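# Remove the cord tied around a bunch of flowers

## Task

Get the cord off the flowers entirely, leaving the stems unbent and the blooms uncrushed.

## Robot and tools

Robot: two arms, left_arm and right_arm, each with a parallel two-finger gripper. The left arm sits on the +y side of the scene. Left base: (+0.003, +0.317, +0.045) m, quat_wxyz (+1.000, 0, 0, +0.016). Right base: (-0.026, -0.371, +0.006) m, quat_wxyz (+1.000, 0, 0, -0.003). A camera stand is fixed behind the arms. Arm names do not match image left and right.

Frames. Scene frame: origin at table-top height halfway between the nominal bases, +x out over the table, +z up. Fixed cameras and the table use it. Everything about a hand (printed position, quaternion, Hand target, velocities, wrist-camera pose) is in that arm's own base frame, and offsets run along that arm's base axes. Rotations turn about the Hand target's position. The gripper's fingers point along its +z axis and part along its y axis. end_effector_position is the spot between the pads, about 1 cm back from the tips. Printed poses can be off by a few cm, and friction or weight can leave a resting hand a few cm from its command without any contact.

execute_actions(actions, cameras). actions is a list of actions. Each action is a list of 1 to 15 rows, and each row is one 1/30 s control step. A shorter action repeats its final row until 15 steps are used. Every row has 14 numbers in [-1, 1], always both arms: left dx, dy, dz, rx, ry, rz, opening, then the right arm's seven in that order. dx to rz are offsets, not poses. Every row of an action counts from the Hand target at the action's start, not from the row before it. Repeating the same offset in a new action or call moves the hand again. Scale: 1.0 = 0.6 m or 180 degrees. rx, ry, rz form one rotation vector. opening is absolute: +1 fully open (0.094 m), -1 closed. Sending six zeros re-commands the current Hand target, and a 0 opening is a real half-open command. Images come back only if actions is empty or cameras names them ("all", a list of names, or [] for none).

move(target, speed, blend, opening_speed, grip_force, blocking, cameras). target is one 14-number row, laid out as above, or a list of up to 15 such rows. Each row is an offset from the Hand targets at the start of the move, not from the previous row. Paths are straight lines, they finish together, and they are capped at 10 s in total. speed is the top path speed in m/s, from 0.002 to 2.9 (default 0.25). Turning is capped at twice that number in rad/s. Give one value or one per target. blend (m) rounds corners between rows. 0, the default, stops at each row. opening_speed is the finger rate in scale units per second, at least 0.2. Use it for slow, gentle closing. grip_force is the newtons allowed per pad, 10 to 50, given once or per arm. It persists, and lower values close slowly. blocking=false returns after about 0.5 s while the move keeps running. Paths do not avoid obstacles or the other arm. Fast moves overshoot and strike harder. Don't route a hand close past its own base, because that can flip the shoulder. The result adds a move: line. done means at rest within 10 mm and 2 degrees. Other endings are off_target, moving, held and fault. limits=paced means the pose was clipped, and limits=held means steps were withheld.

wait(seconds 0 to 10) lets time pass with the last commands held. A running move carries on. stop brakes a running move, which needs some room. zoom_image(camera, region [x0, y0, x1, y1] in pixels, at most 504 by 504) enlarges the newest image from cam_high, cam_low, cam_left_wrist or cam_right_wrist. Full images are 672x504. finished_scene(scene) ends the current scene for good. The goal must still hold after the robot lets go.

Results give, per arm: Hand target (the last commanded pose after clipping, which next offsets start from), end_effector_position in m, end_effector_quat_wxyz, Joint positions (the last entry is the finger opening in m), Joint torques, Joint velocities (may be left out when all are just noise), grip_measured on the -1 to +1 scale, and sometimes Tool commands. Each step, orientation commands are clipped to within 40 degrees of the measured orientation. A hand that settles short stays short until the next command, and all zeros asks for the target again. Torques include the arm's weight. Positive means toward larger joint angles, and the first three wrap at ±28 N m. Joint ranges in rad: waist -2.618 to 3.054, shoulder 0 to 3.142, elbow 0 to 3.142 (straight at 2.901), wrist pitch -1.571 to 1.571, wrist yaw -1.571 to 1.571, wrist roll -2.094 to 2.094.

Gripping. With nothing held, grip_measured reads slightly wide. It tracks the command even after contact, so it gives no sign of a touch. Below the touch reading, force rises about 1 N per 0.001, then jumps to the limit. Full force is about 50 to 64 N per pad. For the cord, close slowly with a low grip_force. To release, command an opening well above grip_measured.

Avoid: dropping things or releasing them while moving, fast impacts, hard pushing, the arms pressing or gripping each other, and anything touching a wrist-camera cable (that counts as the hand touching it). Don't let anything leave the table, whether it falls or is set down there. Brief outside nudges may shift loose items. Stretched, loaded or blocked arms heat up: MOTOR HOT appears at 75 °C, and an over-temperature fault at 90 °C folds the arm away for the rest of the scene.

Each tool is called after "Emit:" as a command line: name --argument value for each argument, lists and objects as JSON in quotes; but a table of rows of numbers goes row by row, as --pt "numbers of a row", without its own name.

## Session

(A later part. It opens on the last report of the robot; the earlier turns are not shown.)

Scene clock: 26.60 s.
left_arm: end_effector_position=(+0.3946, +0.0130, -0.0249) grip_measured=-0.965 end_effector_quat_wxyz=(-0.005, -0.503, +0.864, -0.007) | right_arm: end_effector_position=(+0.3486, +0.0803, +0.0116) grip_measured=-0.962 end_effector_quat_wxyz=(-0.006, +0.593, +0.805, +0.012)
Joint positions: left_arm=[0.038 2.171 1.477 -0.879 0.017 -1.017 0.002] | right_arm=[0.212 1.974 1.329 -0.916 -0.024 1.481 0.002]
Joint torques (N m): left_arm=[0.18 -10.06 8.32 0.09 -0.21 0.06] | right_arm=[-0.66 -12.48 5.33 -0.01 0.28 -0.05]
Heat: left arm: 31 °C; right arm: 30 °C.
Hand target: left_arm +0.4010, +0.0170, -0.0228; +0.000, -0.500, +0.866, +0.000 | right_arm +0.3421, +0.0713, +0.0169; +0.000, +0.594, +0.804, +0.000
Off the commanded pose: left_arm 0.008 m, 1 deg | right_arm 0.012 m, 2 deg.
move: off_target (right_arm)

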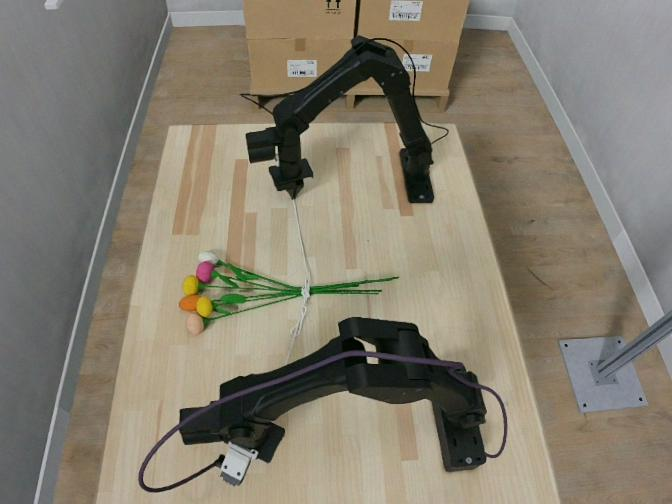

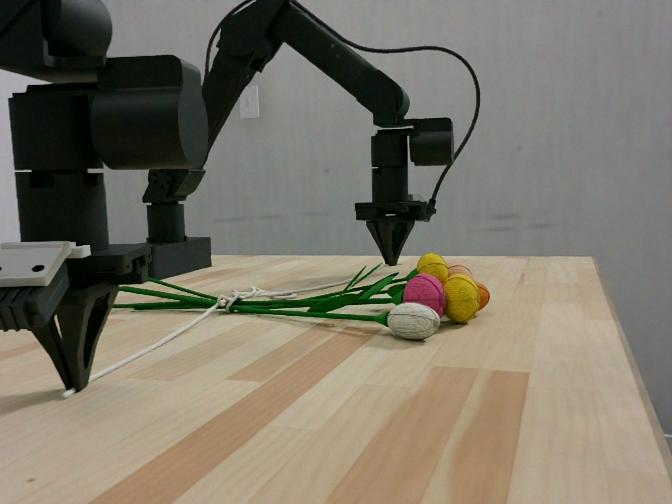

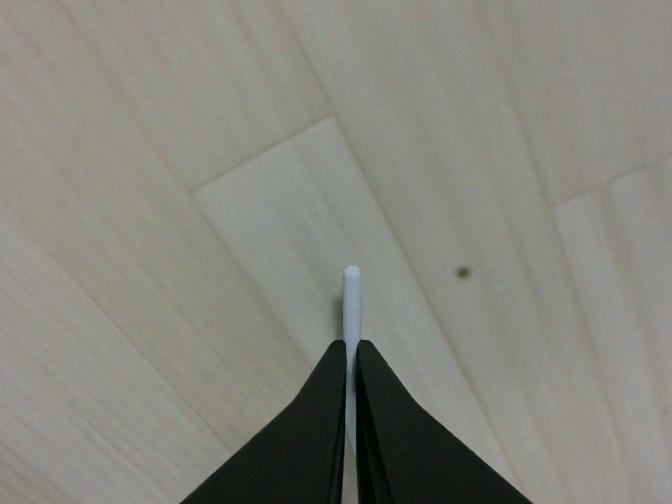

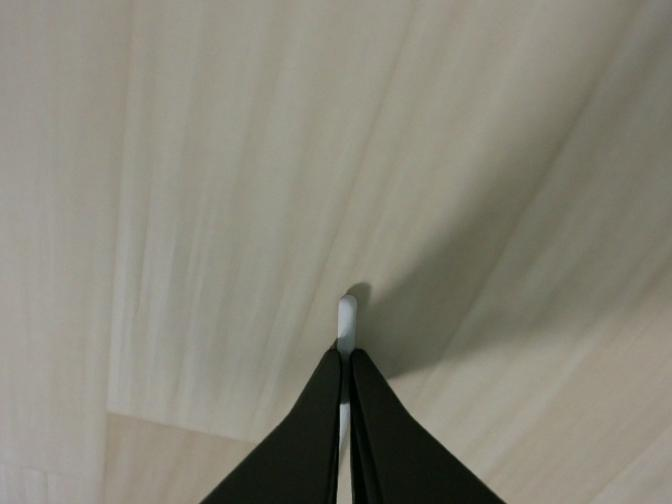

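Emit:
move --target '[0.03,0.09,0.02,0,0,0,-1,0.0,-0.09,0.015,0,0,0,-1]' --cameras '["all"]' --speed 0.08

Emit:
zoom_image --camera "cam_low" --region '[40, 220, 440, 400]'

Emit:
zoom_image --camera "cam_high" --region '[230, 200, 370, 340]'

Scene clock: 28.17 s.
left_arm: end_effector_position=(+0.4121, +0.0652, -0.0145) grip_measured=-0.965 end_effector_quat_wxyz=(-0.007, -0.503, +0.864, -0.006) | right_arm: end_effector_position=(+0.3462, +0.0229, +0.0166) grip_measured=-0.962 end_effector_quat_wxyz=(-0.008, +0.594, +0.804, +0.004)
Joint positions: left_arm=[0.162 2.241 1.639 -0.978 0.016 -0.892 0.002] | right_arm=[0.054 1.944 1.308 -0.942 -0.017 1.327 0.002]
Joint torques (N m): left_arm=[0.38 -10.78 8.91 0.07 -0.23 0.09] | right_arm=[-0.35 -12.85 5.9 -0.02 0.22 -0.03]
Heat: left arm: 32 °C; right arm: 31 °C.
Hand target: left_arm +0.4190, +0.0710, -0.0107; +0.000, -0.500, +0.866, +0.000 | right_arm +0.3421, +0.0173, +0.0259; +0.000, +0.594, +0.804, +0.000
Off the commanded pose: left_arm 0.010 m, 1 deg | right_arm 0.012 m, 1 deg.
move: off_target (right_arm)

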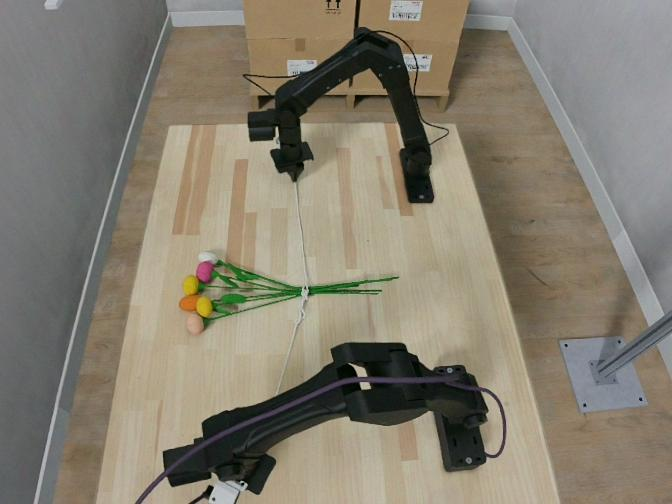

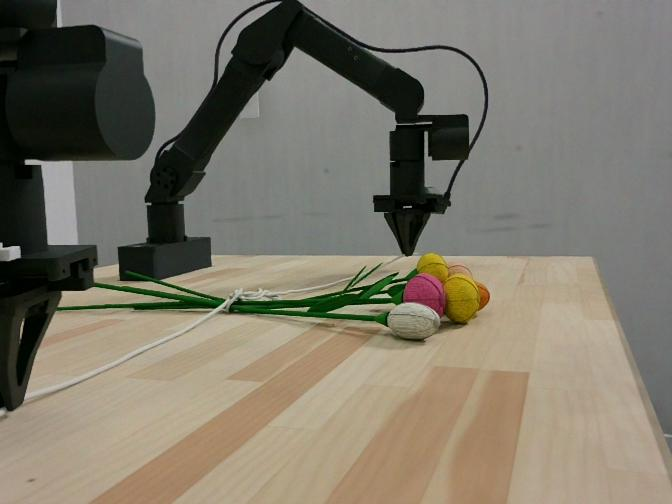

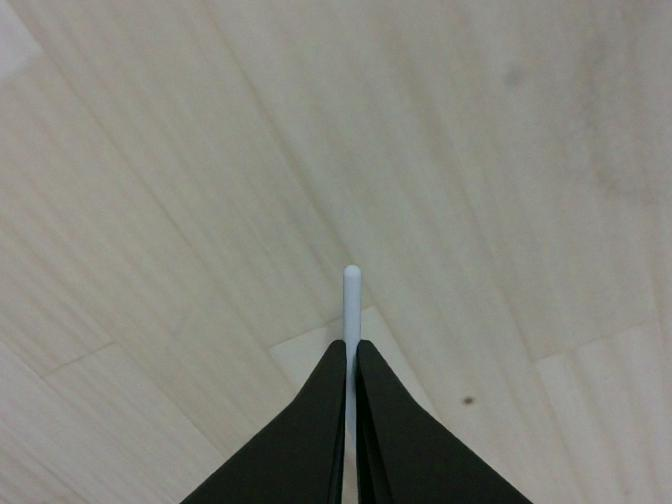

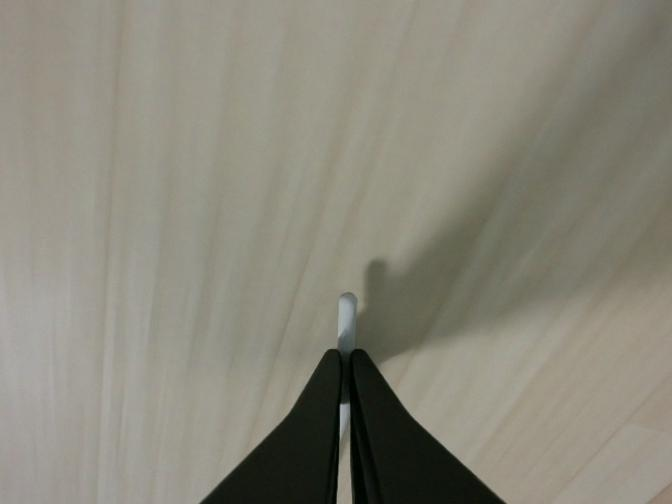

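Scaled by 1.260 from the camera's 672x504 image, which has a finer 960x720 frame.

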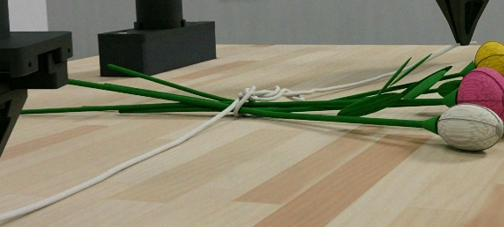

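Scaled by 3.600 from the camera's 672x504 image, which has a finer 960x720 frame.

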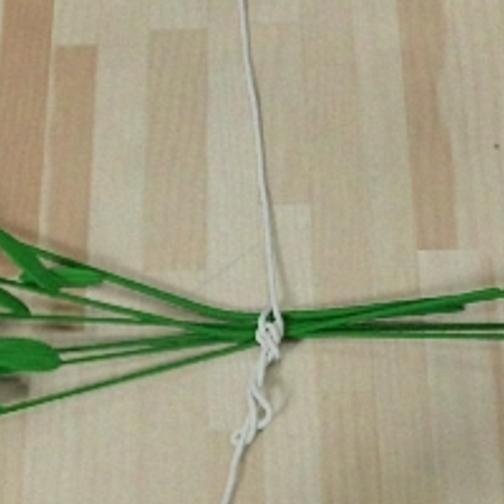

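Emit:
move --target '[0.02,0.06,0.015,0,0,0,-1,0.0,-0.06,0.015,0,0,0,-1]' --cameras '["cam_high","cam_low"]' --speed 0.08

Emit:
zoom_image --camera "cam_low" --region '[140, 240, 340, 340]'

Emit:
zoom_image --camera "cam_high" --region '[230, 230, 370, 370]'

Scene clock: 30.17 s.
left_arm: end_effector_position=(+0.4249, +0.1034, -0.0056) grip_measured=-0.965 end_effector_quat_wxyz=(-0.006, -0.505, +0.863, -0.005) | right_arm: end_effector_position=(+0.3393, -0.0143, +0.0207) grip_measured=-0.962 end_effector_quat_wxyz=(-0.016, +0.595, +0.804, -0.002)
Joint positions: left_arm=[0.242 2.306 1.787 -1.06 0.013 -0.816 0.002] | right_arm=[-0.053 1.932 1.308 -0.976 -0.014 1.222 0.002]
Joint torques (N m): left_arm=[0.01 -11.51 9.07 0.08 -0.19 0.1] | right_arm=[-0.28 -12.75 7.83 -0.04 0.19 -0.04]
Heat: left arm: 32 °C; right arm: 31 °C.
Hand target: left_arm +0.4310, +0.1071, -0.0018; +0.000, -0.501, +0.866, +0.000 | right_arm +0.3420, -0.0187, +0.0348; +0.000, +0.594, +0.804, +0.000
Off the commanded pose: left_arm 0.008 m, 1 deg | right_arm 0.015 m, 2 deg.
move: off_target (right_arm)
Images, in order (width x height): cam_high 672x504, cam_low 672x504.

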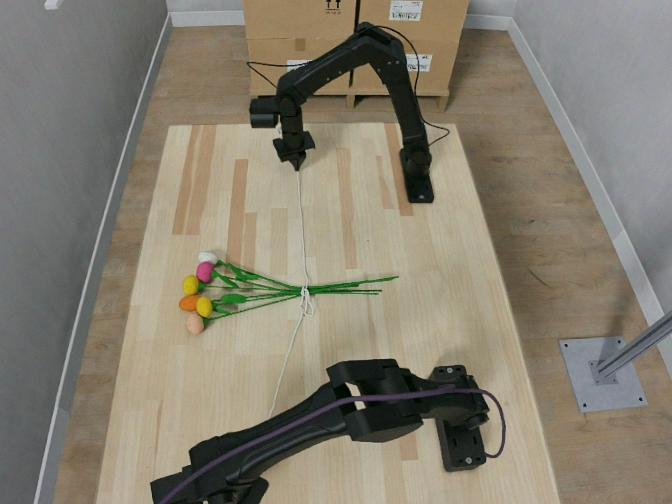

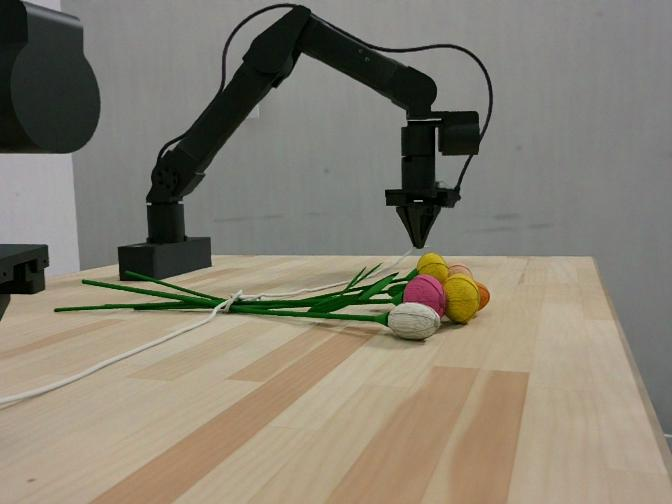

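Scaled by 2.520 from the camera's 672x504 image, which has a finer 960x720 frame.

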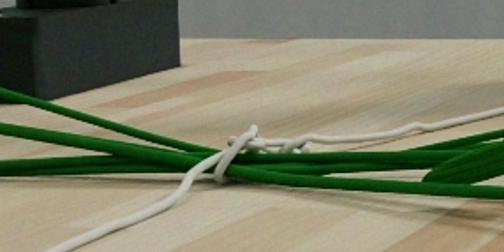

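Scaled by 3.600 from the camera's 672x504 image, which has a finer 960x720 frame.

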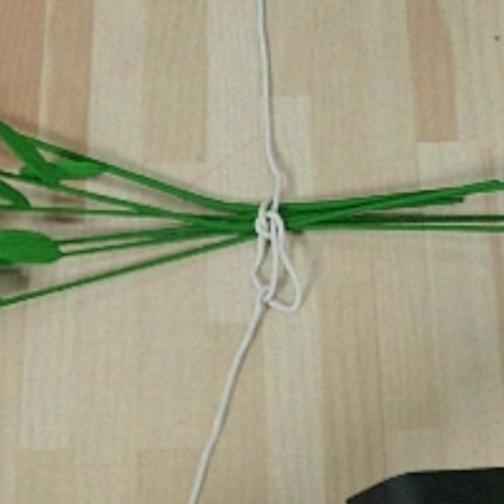

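Emit:
move --target '[0.0,0.07,0.015,0,0,0,-1,0.0,-0.07,0.01,0,0,0,-1]' --cameras '["cam_high","cam_low"]' --speed 0.08

Emit:
zoom_image --camera "cam_low" --region '[140, 240, 340, 340]'

Emit:
zoom_image --camera "cam_high" --region '[230, 230, 370, 370]'

Scene clock: 31.53 s.
left_arm: end_effector_position=(+0.4252, +0.1443, +0.0034) grip_measured=-0.965 end_effector_quat_wxyz=(-0.007, -0.504, +0.864, -0.005) | right_arm: end_effector_position=(+0.3381, -0.0560, +0.0279) grip_measured=-0.962 end_effector_quat_wxyz=(-0.016, +0.595, +0.804, -0.001)
Joint positions: left_arm=[0.33 2.349 1.898 -1.131 0.013 -0.727 0.002] | right_arm=[-0.174 1.932 1.339 -1.006 -0.012 1.101 0.002]
Joint torques (N m): left_arm=[0.2 -11.79 9.11 0.03 -0.15 0.07] | right_arm=[-0.36 -12.01 8.7 -0.04 0.18 -0.02]
Heat: left arm: 33 °C; right arm: 31 °C.
Hand target: left_arm +0.4310, +0.1489, +0.0072; +0.000, -0.501, +0.866, +0.000 | right_arm +0.3420, -0.0608, +0.0408; +0.000, +0.594, +0.804, +0.000
Off the commanded pose: left_arm 0.008 m, 1 deg | right_arm 0.014 m, 2 deg.
move: off_target (right_arm)
Images, in order (width x height): cam_high 672x504, cam_low 672x504.

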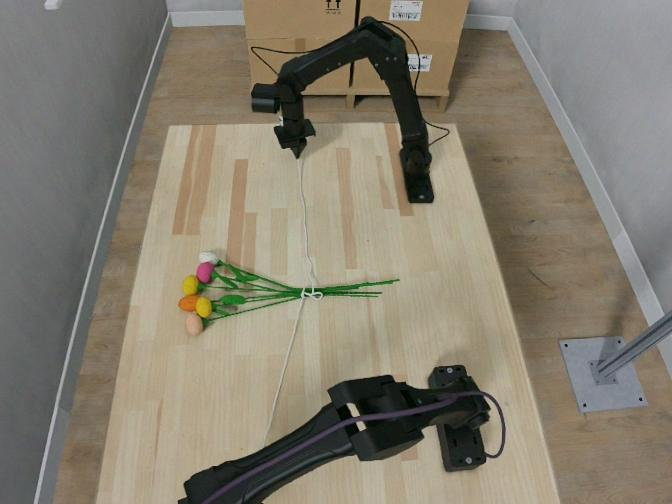

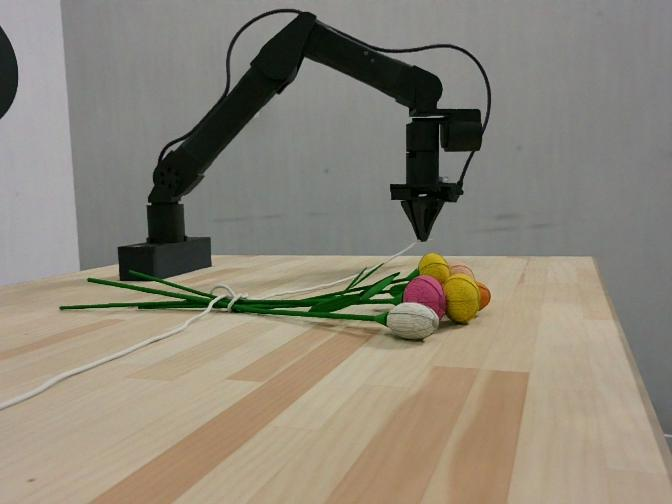

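Scaled by 2.520 from the camera's 672x504 image, which has a finer 960x720 frame.

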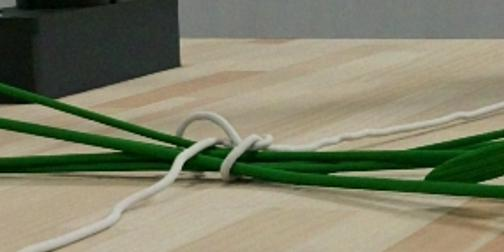

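Scaled by 3.600 from the camera's 672x504 image, which has a finer 960x720 frame.

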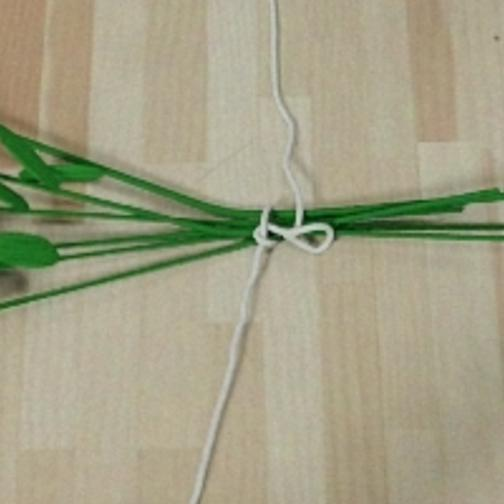

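Emit:
move --pt "0 -0.02 -0.065 0 0 0 -1 0 0.02 -0.025 0 0 0 -1" --pt "0 -0.02 -0.065 0 0 0 -0.5 0 0.02 -0.025 0 0 0 -0.5" --pt "0 -0.02 0.1 0 0 0 -0.5 0 0.02 0.12 0 0 0 -0.5" --pt "0 0.0 0.1 0 0 0 -0.5 -0.065 0.5 0.09 0 0 0 -0.3" --cameras '["all"]' --speed 0.2

Scene clock: 37.67 s.
left_arm: end_effector_position=(+0.4265, +0.1419, +0.0525) grip_measured=-0.503 end_effector_quat_wxyz=(-0.017, -0.501, +0.865, -0.003) | right_arm: end_effector_position=(+0.3012, +0.2423, +0.1009) grip_measured=-0.302 end_effector_quat_wxyz=(-0.001, +0.590, +0.808, +0.017)
Joint positions: left_arm=[0.324 2.351 2.098 -1.35 0.013 -0.727 0.023] | right_arm=[0.67 1.987 1.712 -1.264 -0.01 1.931 0.033]
Joint torques (N m): left_arm=[0.57 -13.97 9.2 -0.01 -0.16 0.06] | right_arm=[-0.28 -8.42 9.33 0.03 0.15 0.1]
Heat: left arm: 34 °C; right arm: 32 °C.
Hand target: left_arm +0.4310, +0.1490, +0.0673; +0.000, -0.500, +0.866, +0.000 | right_arm +0.3029, +0.2392, +0.0949; +0.000, +0.594, +0.804, +0.000
Off the commanded pose: left_arm 0.017 m, 2 deg | right_arm 0.007 m, 2 deg.
move: off_target (left_arm)

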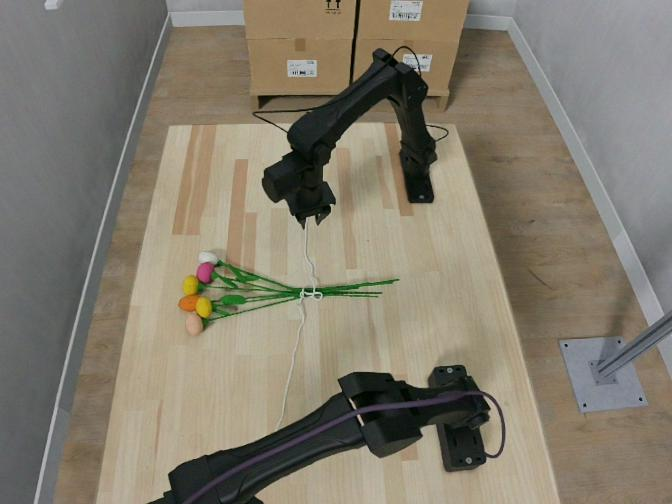

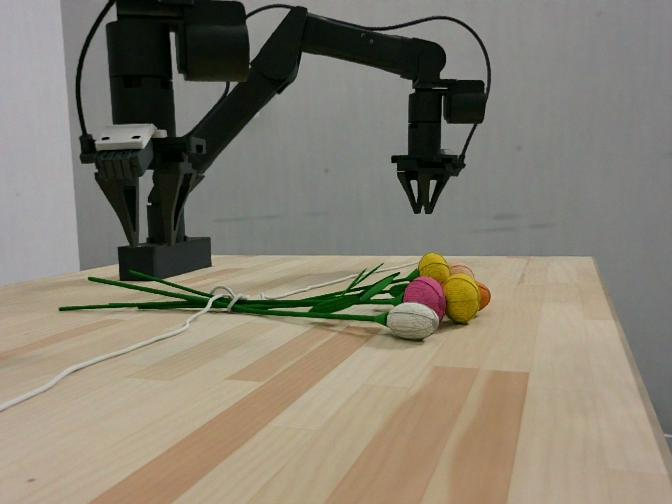

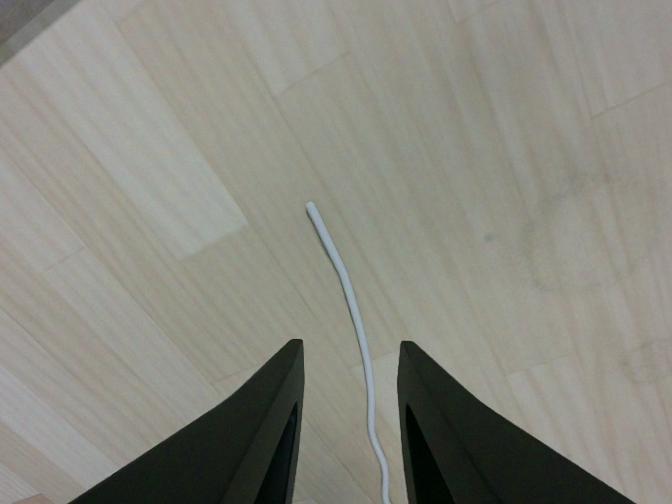

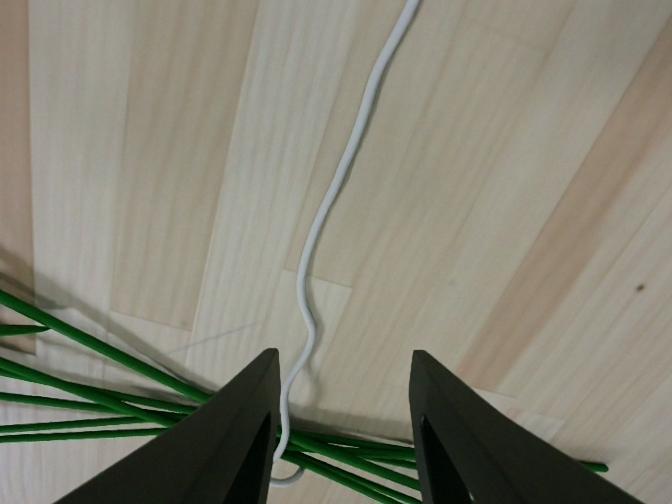

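Emit:
move --target '[0,0,0,0,0,0,-0.5,0.028,-0.008,-0.12,0,0,0,-0.3]' --cameras '["cam_right_wrist"]' --speed 0.15

Scene clock: 39.10 s.
left_arm: end_effector_position=(+0.4265, +0.1419, +0.0525) grip_measured=-0.503 end_effector_quat_wxyz=(-0.017, -0.501, +0.865, -0.003) | right_arm: end_effector_position=(+0.3194, +0.2396, +0.0339) grip_measured=-0.302 end_effector_quat_wxyz=(-0.001, +0.594, +0.805, +0.014)
Joint positions: left_arm=[0.324 2.351 2.098 -1.35 0.013 -0.727 0.023] | right_arm=[0.637 2.081 1.582 -1.045 -0.01 1.908 0.033]
Joint torques (N m): left_arm=[0.58 -14.13 9.22 -0.03 -0.13 0.06] | right_arm=[-0.42 -9.44 6.65 0.32 0.14 -0.04]
Heat: left arm: 34 °C; right arm: 32 °C.
Hand target: left_arm +0.4310, +0.1490, +0.0673; +0.000, -0.500, +0.866, +0.000 | right_arm +0.3198, +0.2344, +0.0229; +0.000, +0.594, +0.804, +0.000
Off the commanded pose: left_arm 0.017 m, 2 deg | right_arm 0.012 m, 2 deg.
move: off_target (left_arm, right_arm)
Images, in order (width x height): cam_right_wrist 672x504.

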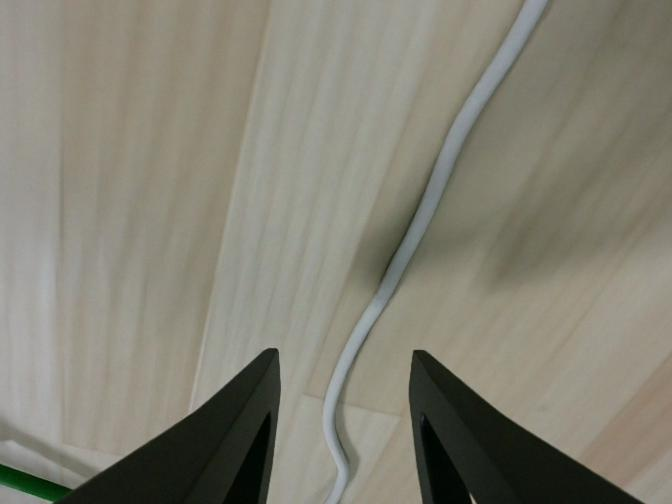

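Emit:
move --pt "0 0 0 0 0 0 -0.5 0 0.0 -0.052 0 0 0 -0.4" --pt "0 0 0 0 0 0 -0.5 0 0.0 -0.052 0 0 0 -1" --pt "0 0 0 0 0 0 -0.5 0.0 -0.35 0.0 0 0 0 -1" --cameras '["cam_high","cam_low","cam_right_wrist"]' --speed 0.1

Emit:
zoom_image --camera "cam_high" --region '[230, 230, 370, 370]'

Scene clock: 43.43 s.
left_arm: end_effector_position=(+0.4265, +0.1419, +0.0525) grip_measured=-0.503 end_effector_quat_wxyz=(-0.017, -0.501, +0.865, -0.003) | right_arm: end_effector_position=(+0.3245, +0.0296, +0.0152) grip_measured=-0.962 end_effector_quat_wxyz=(-0.008, +0.595, +0.804, +0.005)
Joint positions: left_arm=[0.324 2.351 2.098 -1.35 0.013 -0.727 0.023] | right_arm=[0.078 1.87 1.2 -0.905 -0.018 1.352 0.002]
Joint torques (N m): left_arm=[0.62 -14.04 9.25 -0.02 -0.19 0.09] | right_arm=[-0.28 -11.95 5.76 0 0.23 -0.06]
Heat: left arm: 34 °C; right arm: 33 °C.
Hand target: left_arm +0.4310, +0.1490, +0.0673; +0.000, -0.500, +0.866, +0.000 | right_arm +0.3197, +0.0244, +0.0229; +0.000, +0.594, +0.804, +0.000
Off the commanded pose: left_arm 0.017 m, 2 deg | right_arm 0.010 m, 1 deg.
move: off_target (left_arm); target 2's new opening was sent with right_arm's hand 0.022 m and 2 deg from that target
Images, in order (width x height): cam_high 672x504, cam_low 672x504, cam_right_wrist 672x504.

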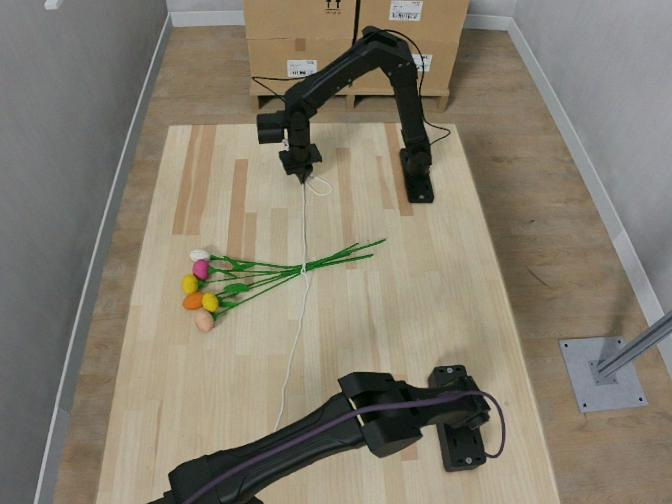

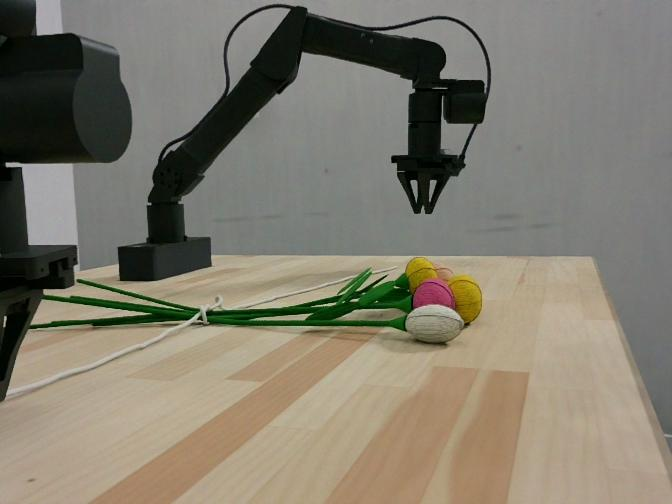

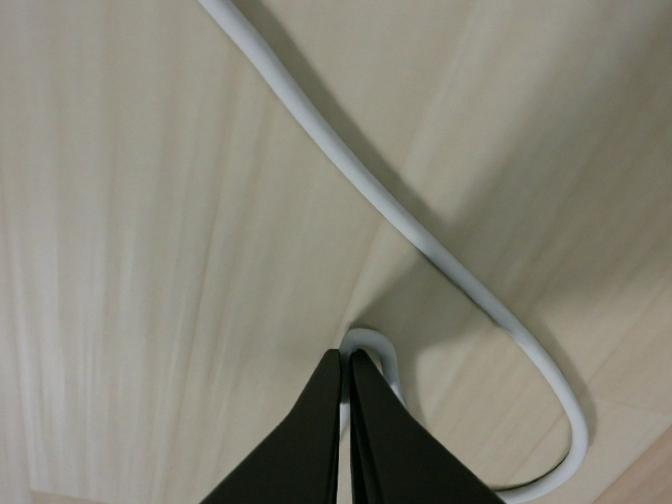

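Scaled by 3.600 from the camera's 672x504 image, which has a finer 960x720 frame.

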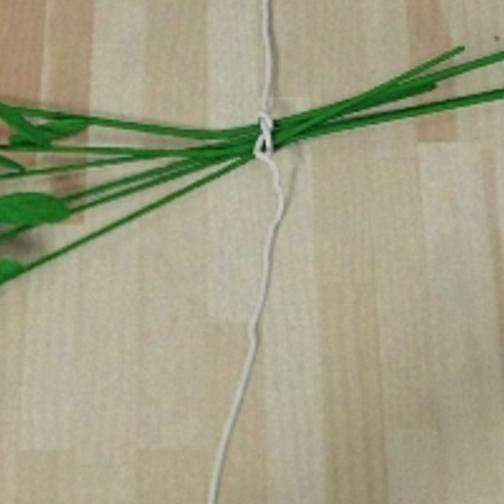

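Emit:
move --target '[-0.235,-1.0,0.07,0,0,-0.75,0,0,0.04,0,0,0,0,-1]' --cameras '["all"]' --speed 0.35

Scene clock: 48.67 s.
left_arm: end_effector_position=(+0.2854, -0.4496, +0.1058) grip_measured=-0.003 end_effector_quat_wxyz=(+0.097, +0.602, +0.792, -0.040) | right_arm: end_effector_position=(+0.3214, +0.0489, +0.0152) grip_measured=-0.962 end_effector_quat_wxyz=(-0.009, +0.595, +0.804, +0.004)
Joint positions: left_arm=[-1.005 2.639 2.829 -1.551 0.008 0.295 0.047] | right_arm=[0.138 1.87 1.2 -0.908 -0.017 1.413 0.002]
Joint torques (N m): left_arm=[0.31 -13.29 8.84 0.54 -0.11 0.07] | right_arm=[0.7 -11.21 6.83 -0.02 0.21 0.09]
Heat: left arm: 36 °C; right arm: 33 °C.
Hand target: left_arm +0.2900, -0.4510, +0.1092; -0.001, +0.608, +0.794, +0.000 | right_arm +0.3197, +0.0485, +0.0229; +0.000, +0.594, +0.804, +0.000
Off the commanded pose: left_arm 0.006 m, 12 deg | right_arm 0.008 m, 1 deg.
elbow stopped short (left arm): the move would have taken joint 3 (elbow) straighter than the controller allows.
move: off_target (left_arm)

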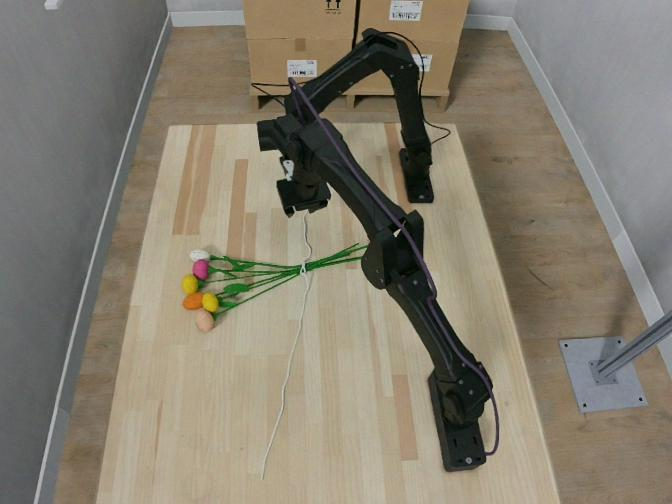

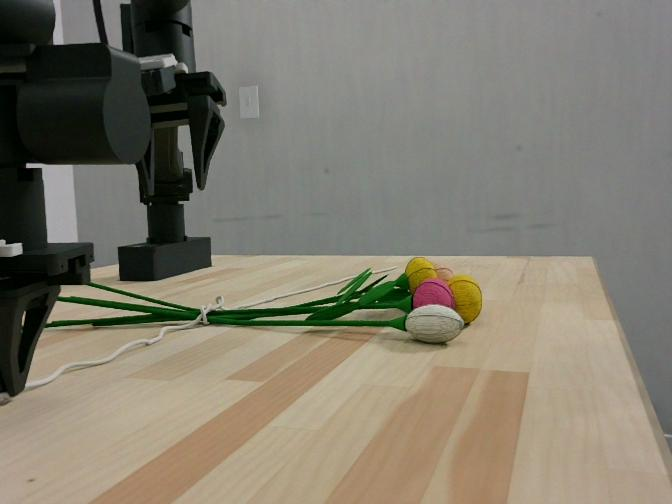

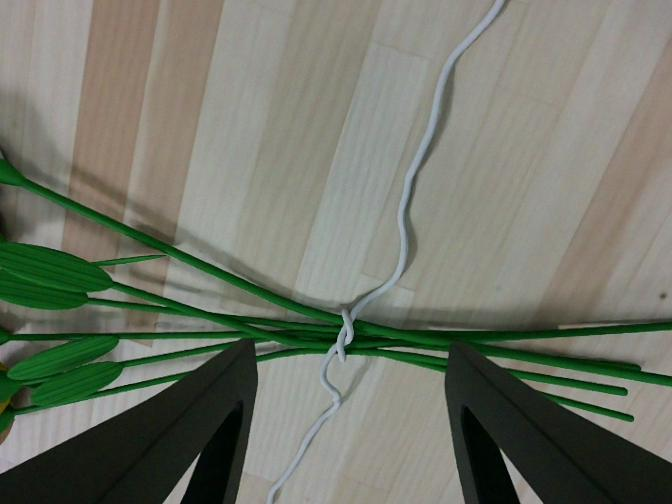

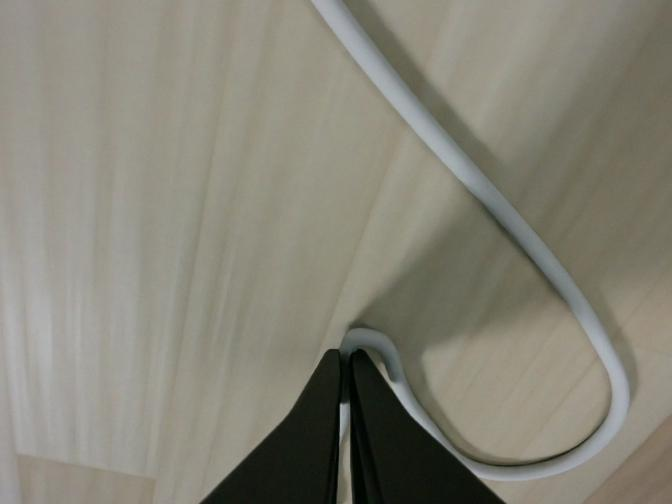

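Emit:
move --target '[0,0,-0.13,0,0,0,0,0,0,0,0,0,0,-1]' --cameras '["cam_left_wrist","cam_low"]' --speed 0.15

Scene clock: 50.10 s.
left_arm: end_effector_position=(+0.2813, -0.4432, +0.0258) grip_measured=-0.003 end_effector_quat_wxyz=(+0.025, +0.605, +0.796, -0.013) | right_arm: end_effector_position=(+0.3214, +0.0489, +0.0152) grip_measured=-0.962 end_effector_quat_wxyz=(-0.009, +0.595, +0.804, +0.004)
Joint positions: left_arm=[-1.005 2.798 2.833 -1.551 0.007 0.296 0.047] | right_arm=[0.138 1.87 1.2 -0.908 -0.017 1.413 0.002]
Joint torques (N m): left_arm=[0.28 -14.65 8.59 0.53 -0.09 0.07] | right_arm=[0.72 -11.17 6.8 -0.02 0.21 0.1]
Heat: left arm: 36 °C; right arm: 33 °C.
Hand target: left_arm +0.2901, -0.4510, +0.0313; +0.000, +0.608, +0.794, +0.000 | right_arm +0.3197, +0.0485, +0.0229; +0.000, +0.594, +0.804, +0.000
Off the commanded pose: left_arm 0.013 m, 3 deg | right_arm 0.008 m, 1 deg.
elbow stopped short (left arm): the move would have taken joint 3 (elbow) straighter than the controller allows.
move: off_target (left_arm)
Images, in order (width x height): cam_low 672x504, cam_left_wrist 672x504.

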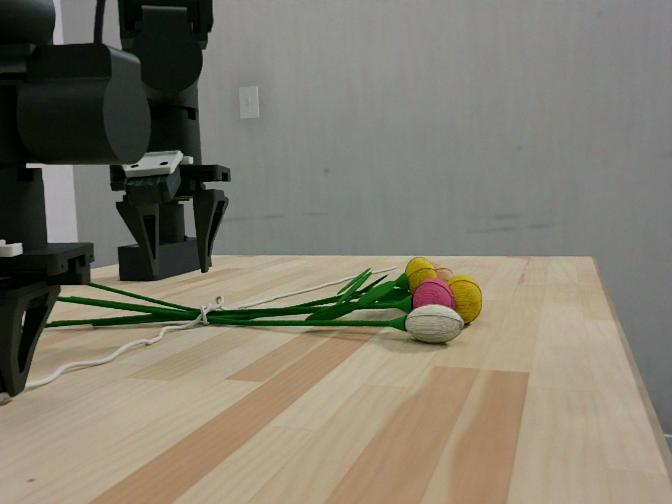

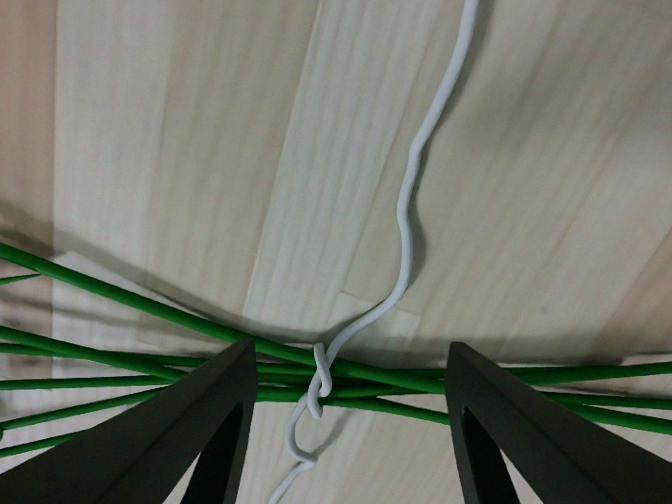

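Emit:
move --target '[0,0,-0.1,0,0,0,0,0,0,0,0,0,0,-1]' --cameras '["cam_left_wrist","cam_low"]' --speed 0.12

Scene clock: 51.47 s.
left_arm: end_effector_position=(+0.2814, -0.4430, -0.0331) grip_measured=-0.003 end_effector_quat_wxyz=(-0.004, +0.606, +0.795, -0.002) | right_arm: end_effector_position=(+0.3214, +0.0489, +0.0152) grip_measured=-0.962 end_effector_quat_wxyz=(-0.009, +0.595, +0.804, +0.004)
Joint positions: left_arm=[-1.005 2.917 2.836 -1.495 0.006 0.298 0.047] | right_arm=[0.138 1.87 1.2 -0.908 -0.017 1.413 0.002]
Joint torques (N m): left_arm=[0.36 -15.01 8.43 0.42 -0.09 0.09] | right_arm=[0.69 -11.14 6.82 -0.01 0.2 0.1]
Heat: left arm: 37 °C; right arm: 33 °C.
Hand target: left_arm +0.2901, -0.4510, -0.0286; +0.000, +0.608, +0.794, +0.000 | right_arm +0.3197, +0.0485, +0.0229; +0.000, +0.594, +0.804, +0.000
Off the commanded pose: left_arm 0.013 m, 1 deg | right_arm 0.008 m, 1 deg.
elbow stopped short (left arm): the move would have taken joint 3 (elbow) straighter than the controller allows.
move: off_target (left_arm)
Images, in order (width x height): cam_low 672x504, cam_left_wrist 672x504.

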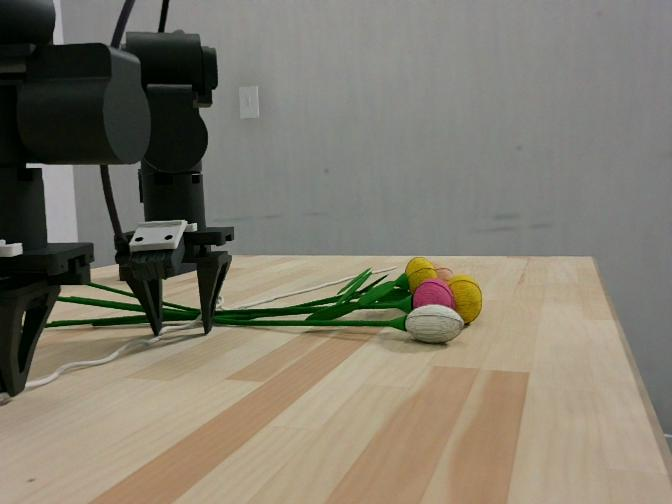

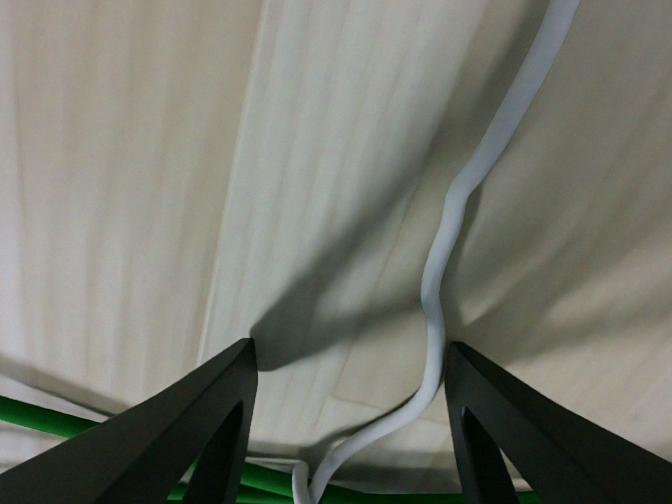

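Emit:
move --target '[0,0,-0.008,0,0,0,0,0.0,-0.3,0.1,0,0,0,-1]' --cameras '["cam_left_wrist","cam_high"]' --speed 0.1

Scene clock: 54.30 s.
left_arm: end_effector_position=(+0.2877, -0.4571, -0.0327) grip_measured=-0.002 end_effector_quat_wxyz=(+0.023, +0.606, +0.795, -0.018) | right_arm: end_effector_position=(+0.3179, -0.1184, +0.0863) grip_measured=-0.962 end_effector_quat_wxyz=(-0.003, +0.591, +0.806, +0.019)
Joint positions: left_arm=[-1.005 2.917 2.836 -1.434 0.017 0.298 0.047] | right_arm=[-0.38 1.835 1.449 -1.181 -0.038 0.886 0.002]
Joint torques (N m): left_arm=[0.39 -14.28 8.54 0 -0.22 0.08] | right_arm=[-1.02 -7.12 9.52 0.24 0.46 -0.07]
Heat: left arm: 38 °C; right arm: 33 °C.
Hand target: left_arm +0.2900, -0.4511, -0.0334; +0.000, +0.608, +0.794, +0.000 | right_arm +0.3197, -0.1315, +0.0829; +0.000, +0.594, +0.804, +0.000
Off the commanded pose: left_arm 0.007 m, 3 deg | right_arm 0.014 m, 2 deg.
elbow stopped short (left arm): the move would have taken joint 3 (elbow) straighter than the controller allows.
move: off_target (left_arm, right_arm)
Images, in order (width x height): cam_high 672x504, cam_left_wrist 672x504.

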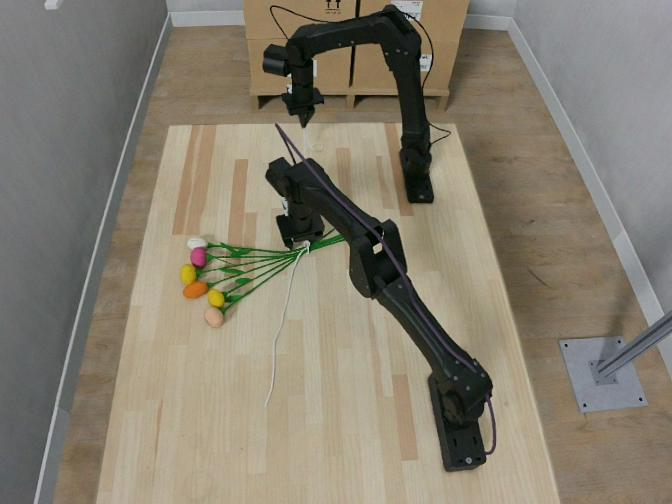

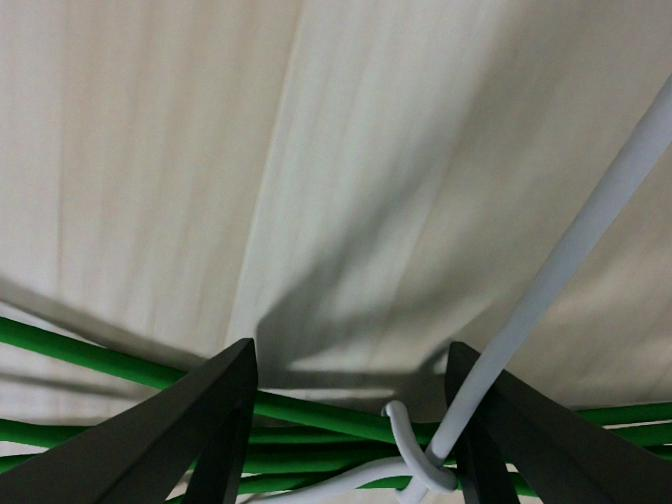

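Emit:
move --pt "0 0 0 0 0 0 0 0.0 0.16 -0.11 0 0 0 -1" --pt "0 0 0 0 0 0 0 0.0 0.16 -0.11 0 0 0 -0.3" --pt "0 0 0 0 0 0 0 0.0 0.16 0.03 0 0 0 -0.3" --pt "0 0 0 0 0 0 0 0.0 0.31 0.03 0 0 0 -0.2" --cameras '["cam_right_wrist","cam_high","cam_left_wrist"]' --speed 0.2

Scene clock: 59.27 s.
left_arm: end_effector_position=(+0.2874, -0.4538, -0.0329) grip_measured=-0.002 end_effector_quat_wxyz=(+0.019, +0.606, +0.795, -0.012) | right_arm: end_effector_position=(+0.3178, +0.0567, +0.0940) grip_measured=-0.202 end_effector_quat_wxyz=(-0.007, +0.591, +0.807, +0.001)
Joint positions: left_arm=[-1.005 2.917 2.836 -1.446 0.009 0.298 0.047] | right_arm=[0.167 1.78 1.412 -1.211 -0.011 1.431 0.038]
Joint torques (N m): left_arm=[0.38 -14.26 8.5 0.08 -0.16 0.07] | right_arm=[-0.12 -9.26 9.18 -0.01 0.16 0.1]
Heat: left arm: 39 °C; right arm: 33 °C.
Hand target: left_arm +0.2900, -0.4511, -0.0334; +0.000, +0.608, +0.794, +0.000 | right_arm +0.3197, +0.0545, +0.1009; +0.000, +0.594, +0.804, +0.000
Off the commanded pose: left_arm 0.004 m, 3 deg | right_arm 0.007 m, 1 deg.
elbow stopped short (left arm): the move would have taken joint 3 (elbow) straighter than the controller allows.
move: off_target (left_arm)
Images, in order (width x height): cam_high 672x504, cam_left_wrist 672x504, cam_right_wrist 672x504.

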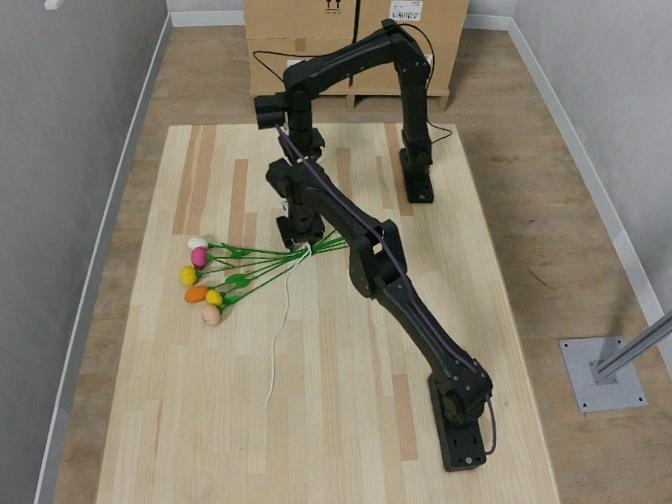

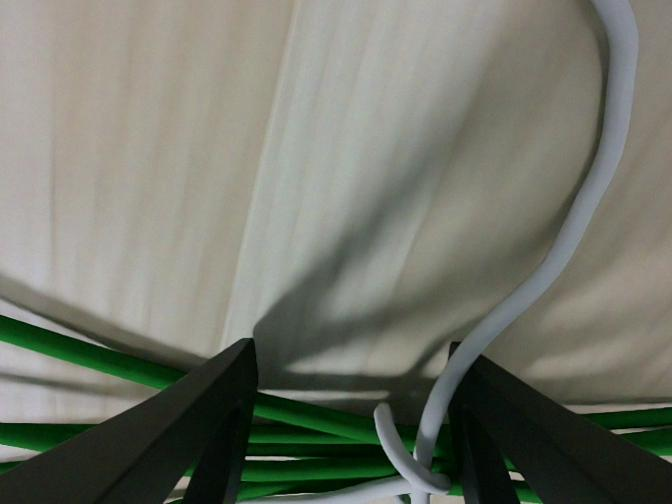

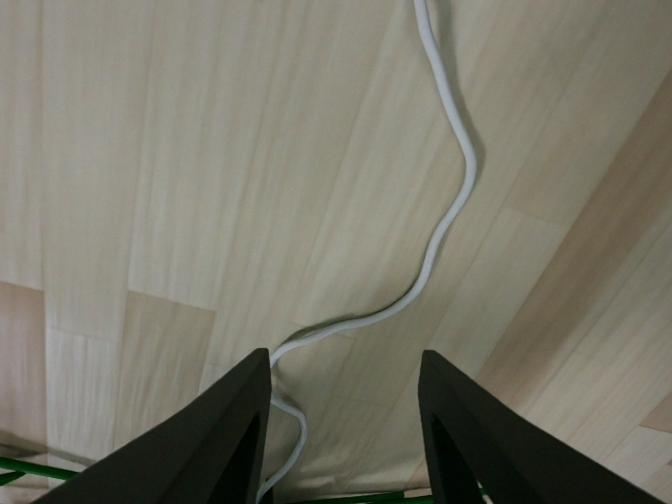

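Emit:
move --target '[0,0,0,0,0,0,0,-0.063,-0.02,-0.11,0,0,0,-0.2]' --cameras '["cam_right_wrist"]' --speed 0.2

Scene clock: 60.83 s.
left_arm: end_effector_position=(+0.2874, -0.4538, -0.0329) grip_measured=-0.002 end_effector_quat_wxyz=(+0.019, +0.606, +0.795, -0.012) | right_arm: end_effector_position=(+0.2804, +0.0468, +0.0298) grip_measured=-0.202 end_effector_quat_wxyz=(-0.013, +0.593, +0.805, -0.005)
Joint positions: left_arm=[-1.005 2.917 2.836 -1.446 0.009 0.298 0.047] | right_arm=[0.155 1.719 1.074 -0.951 -0.011 1.424 0.038]
Joint torques (N m): left_arm=[0.4 -14.24 8.62 0.07 -0.13 0.09] | right_arm=[-0.55 -10.03 5.93 0.23 0.14 -0.03]
Heat: left arm: 39 °C; right arm: 33 °C.
Hand target: left_arm +0.2900, -0.4511, -0.0334; +0.000, +0.608, +0.794, +0.000 | right_arm +0.2820, +0.0425, +0.0349; +0.000, +0.594, +0.804, +0.000
Off the commanded pose: left_arm 0.004 m, 3 deg | right_arm 0.007 m, 2 deg.
elbow stopped short (left arm): the move would have taken joint 3 (elbow) straighter than the controller allows.
move: off_target (left_arm)
Images, in order (width x height): cam_right_wrist 672x504.

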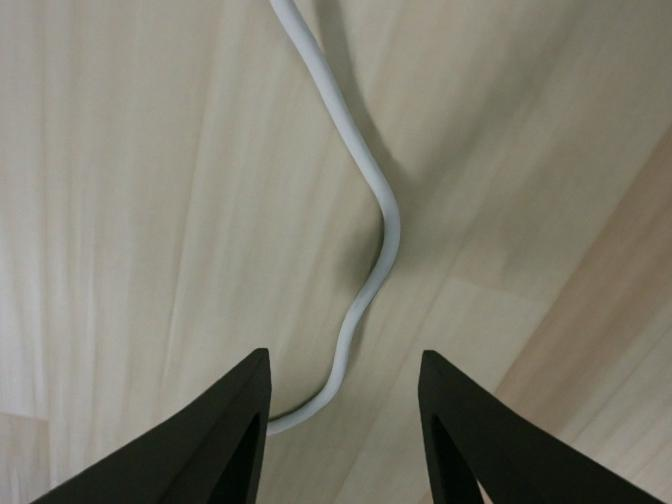

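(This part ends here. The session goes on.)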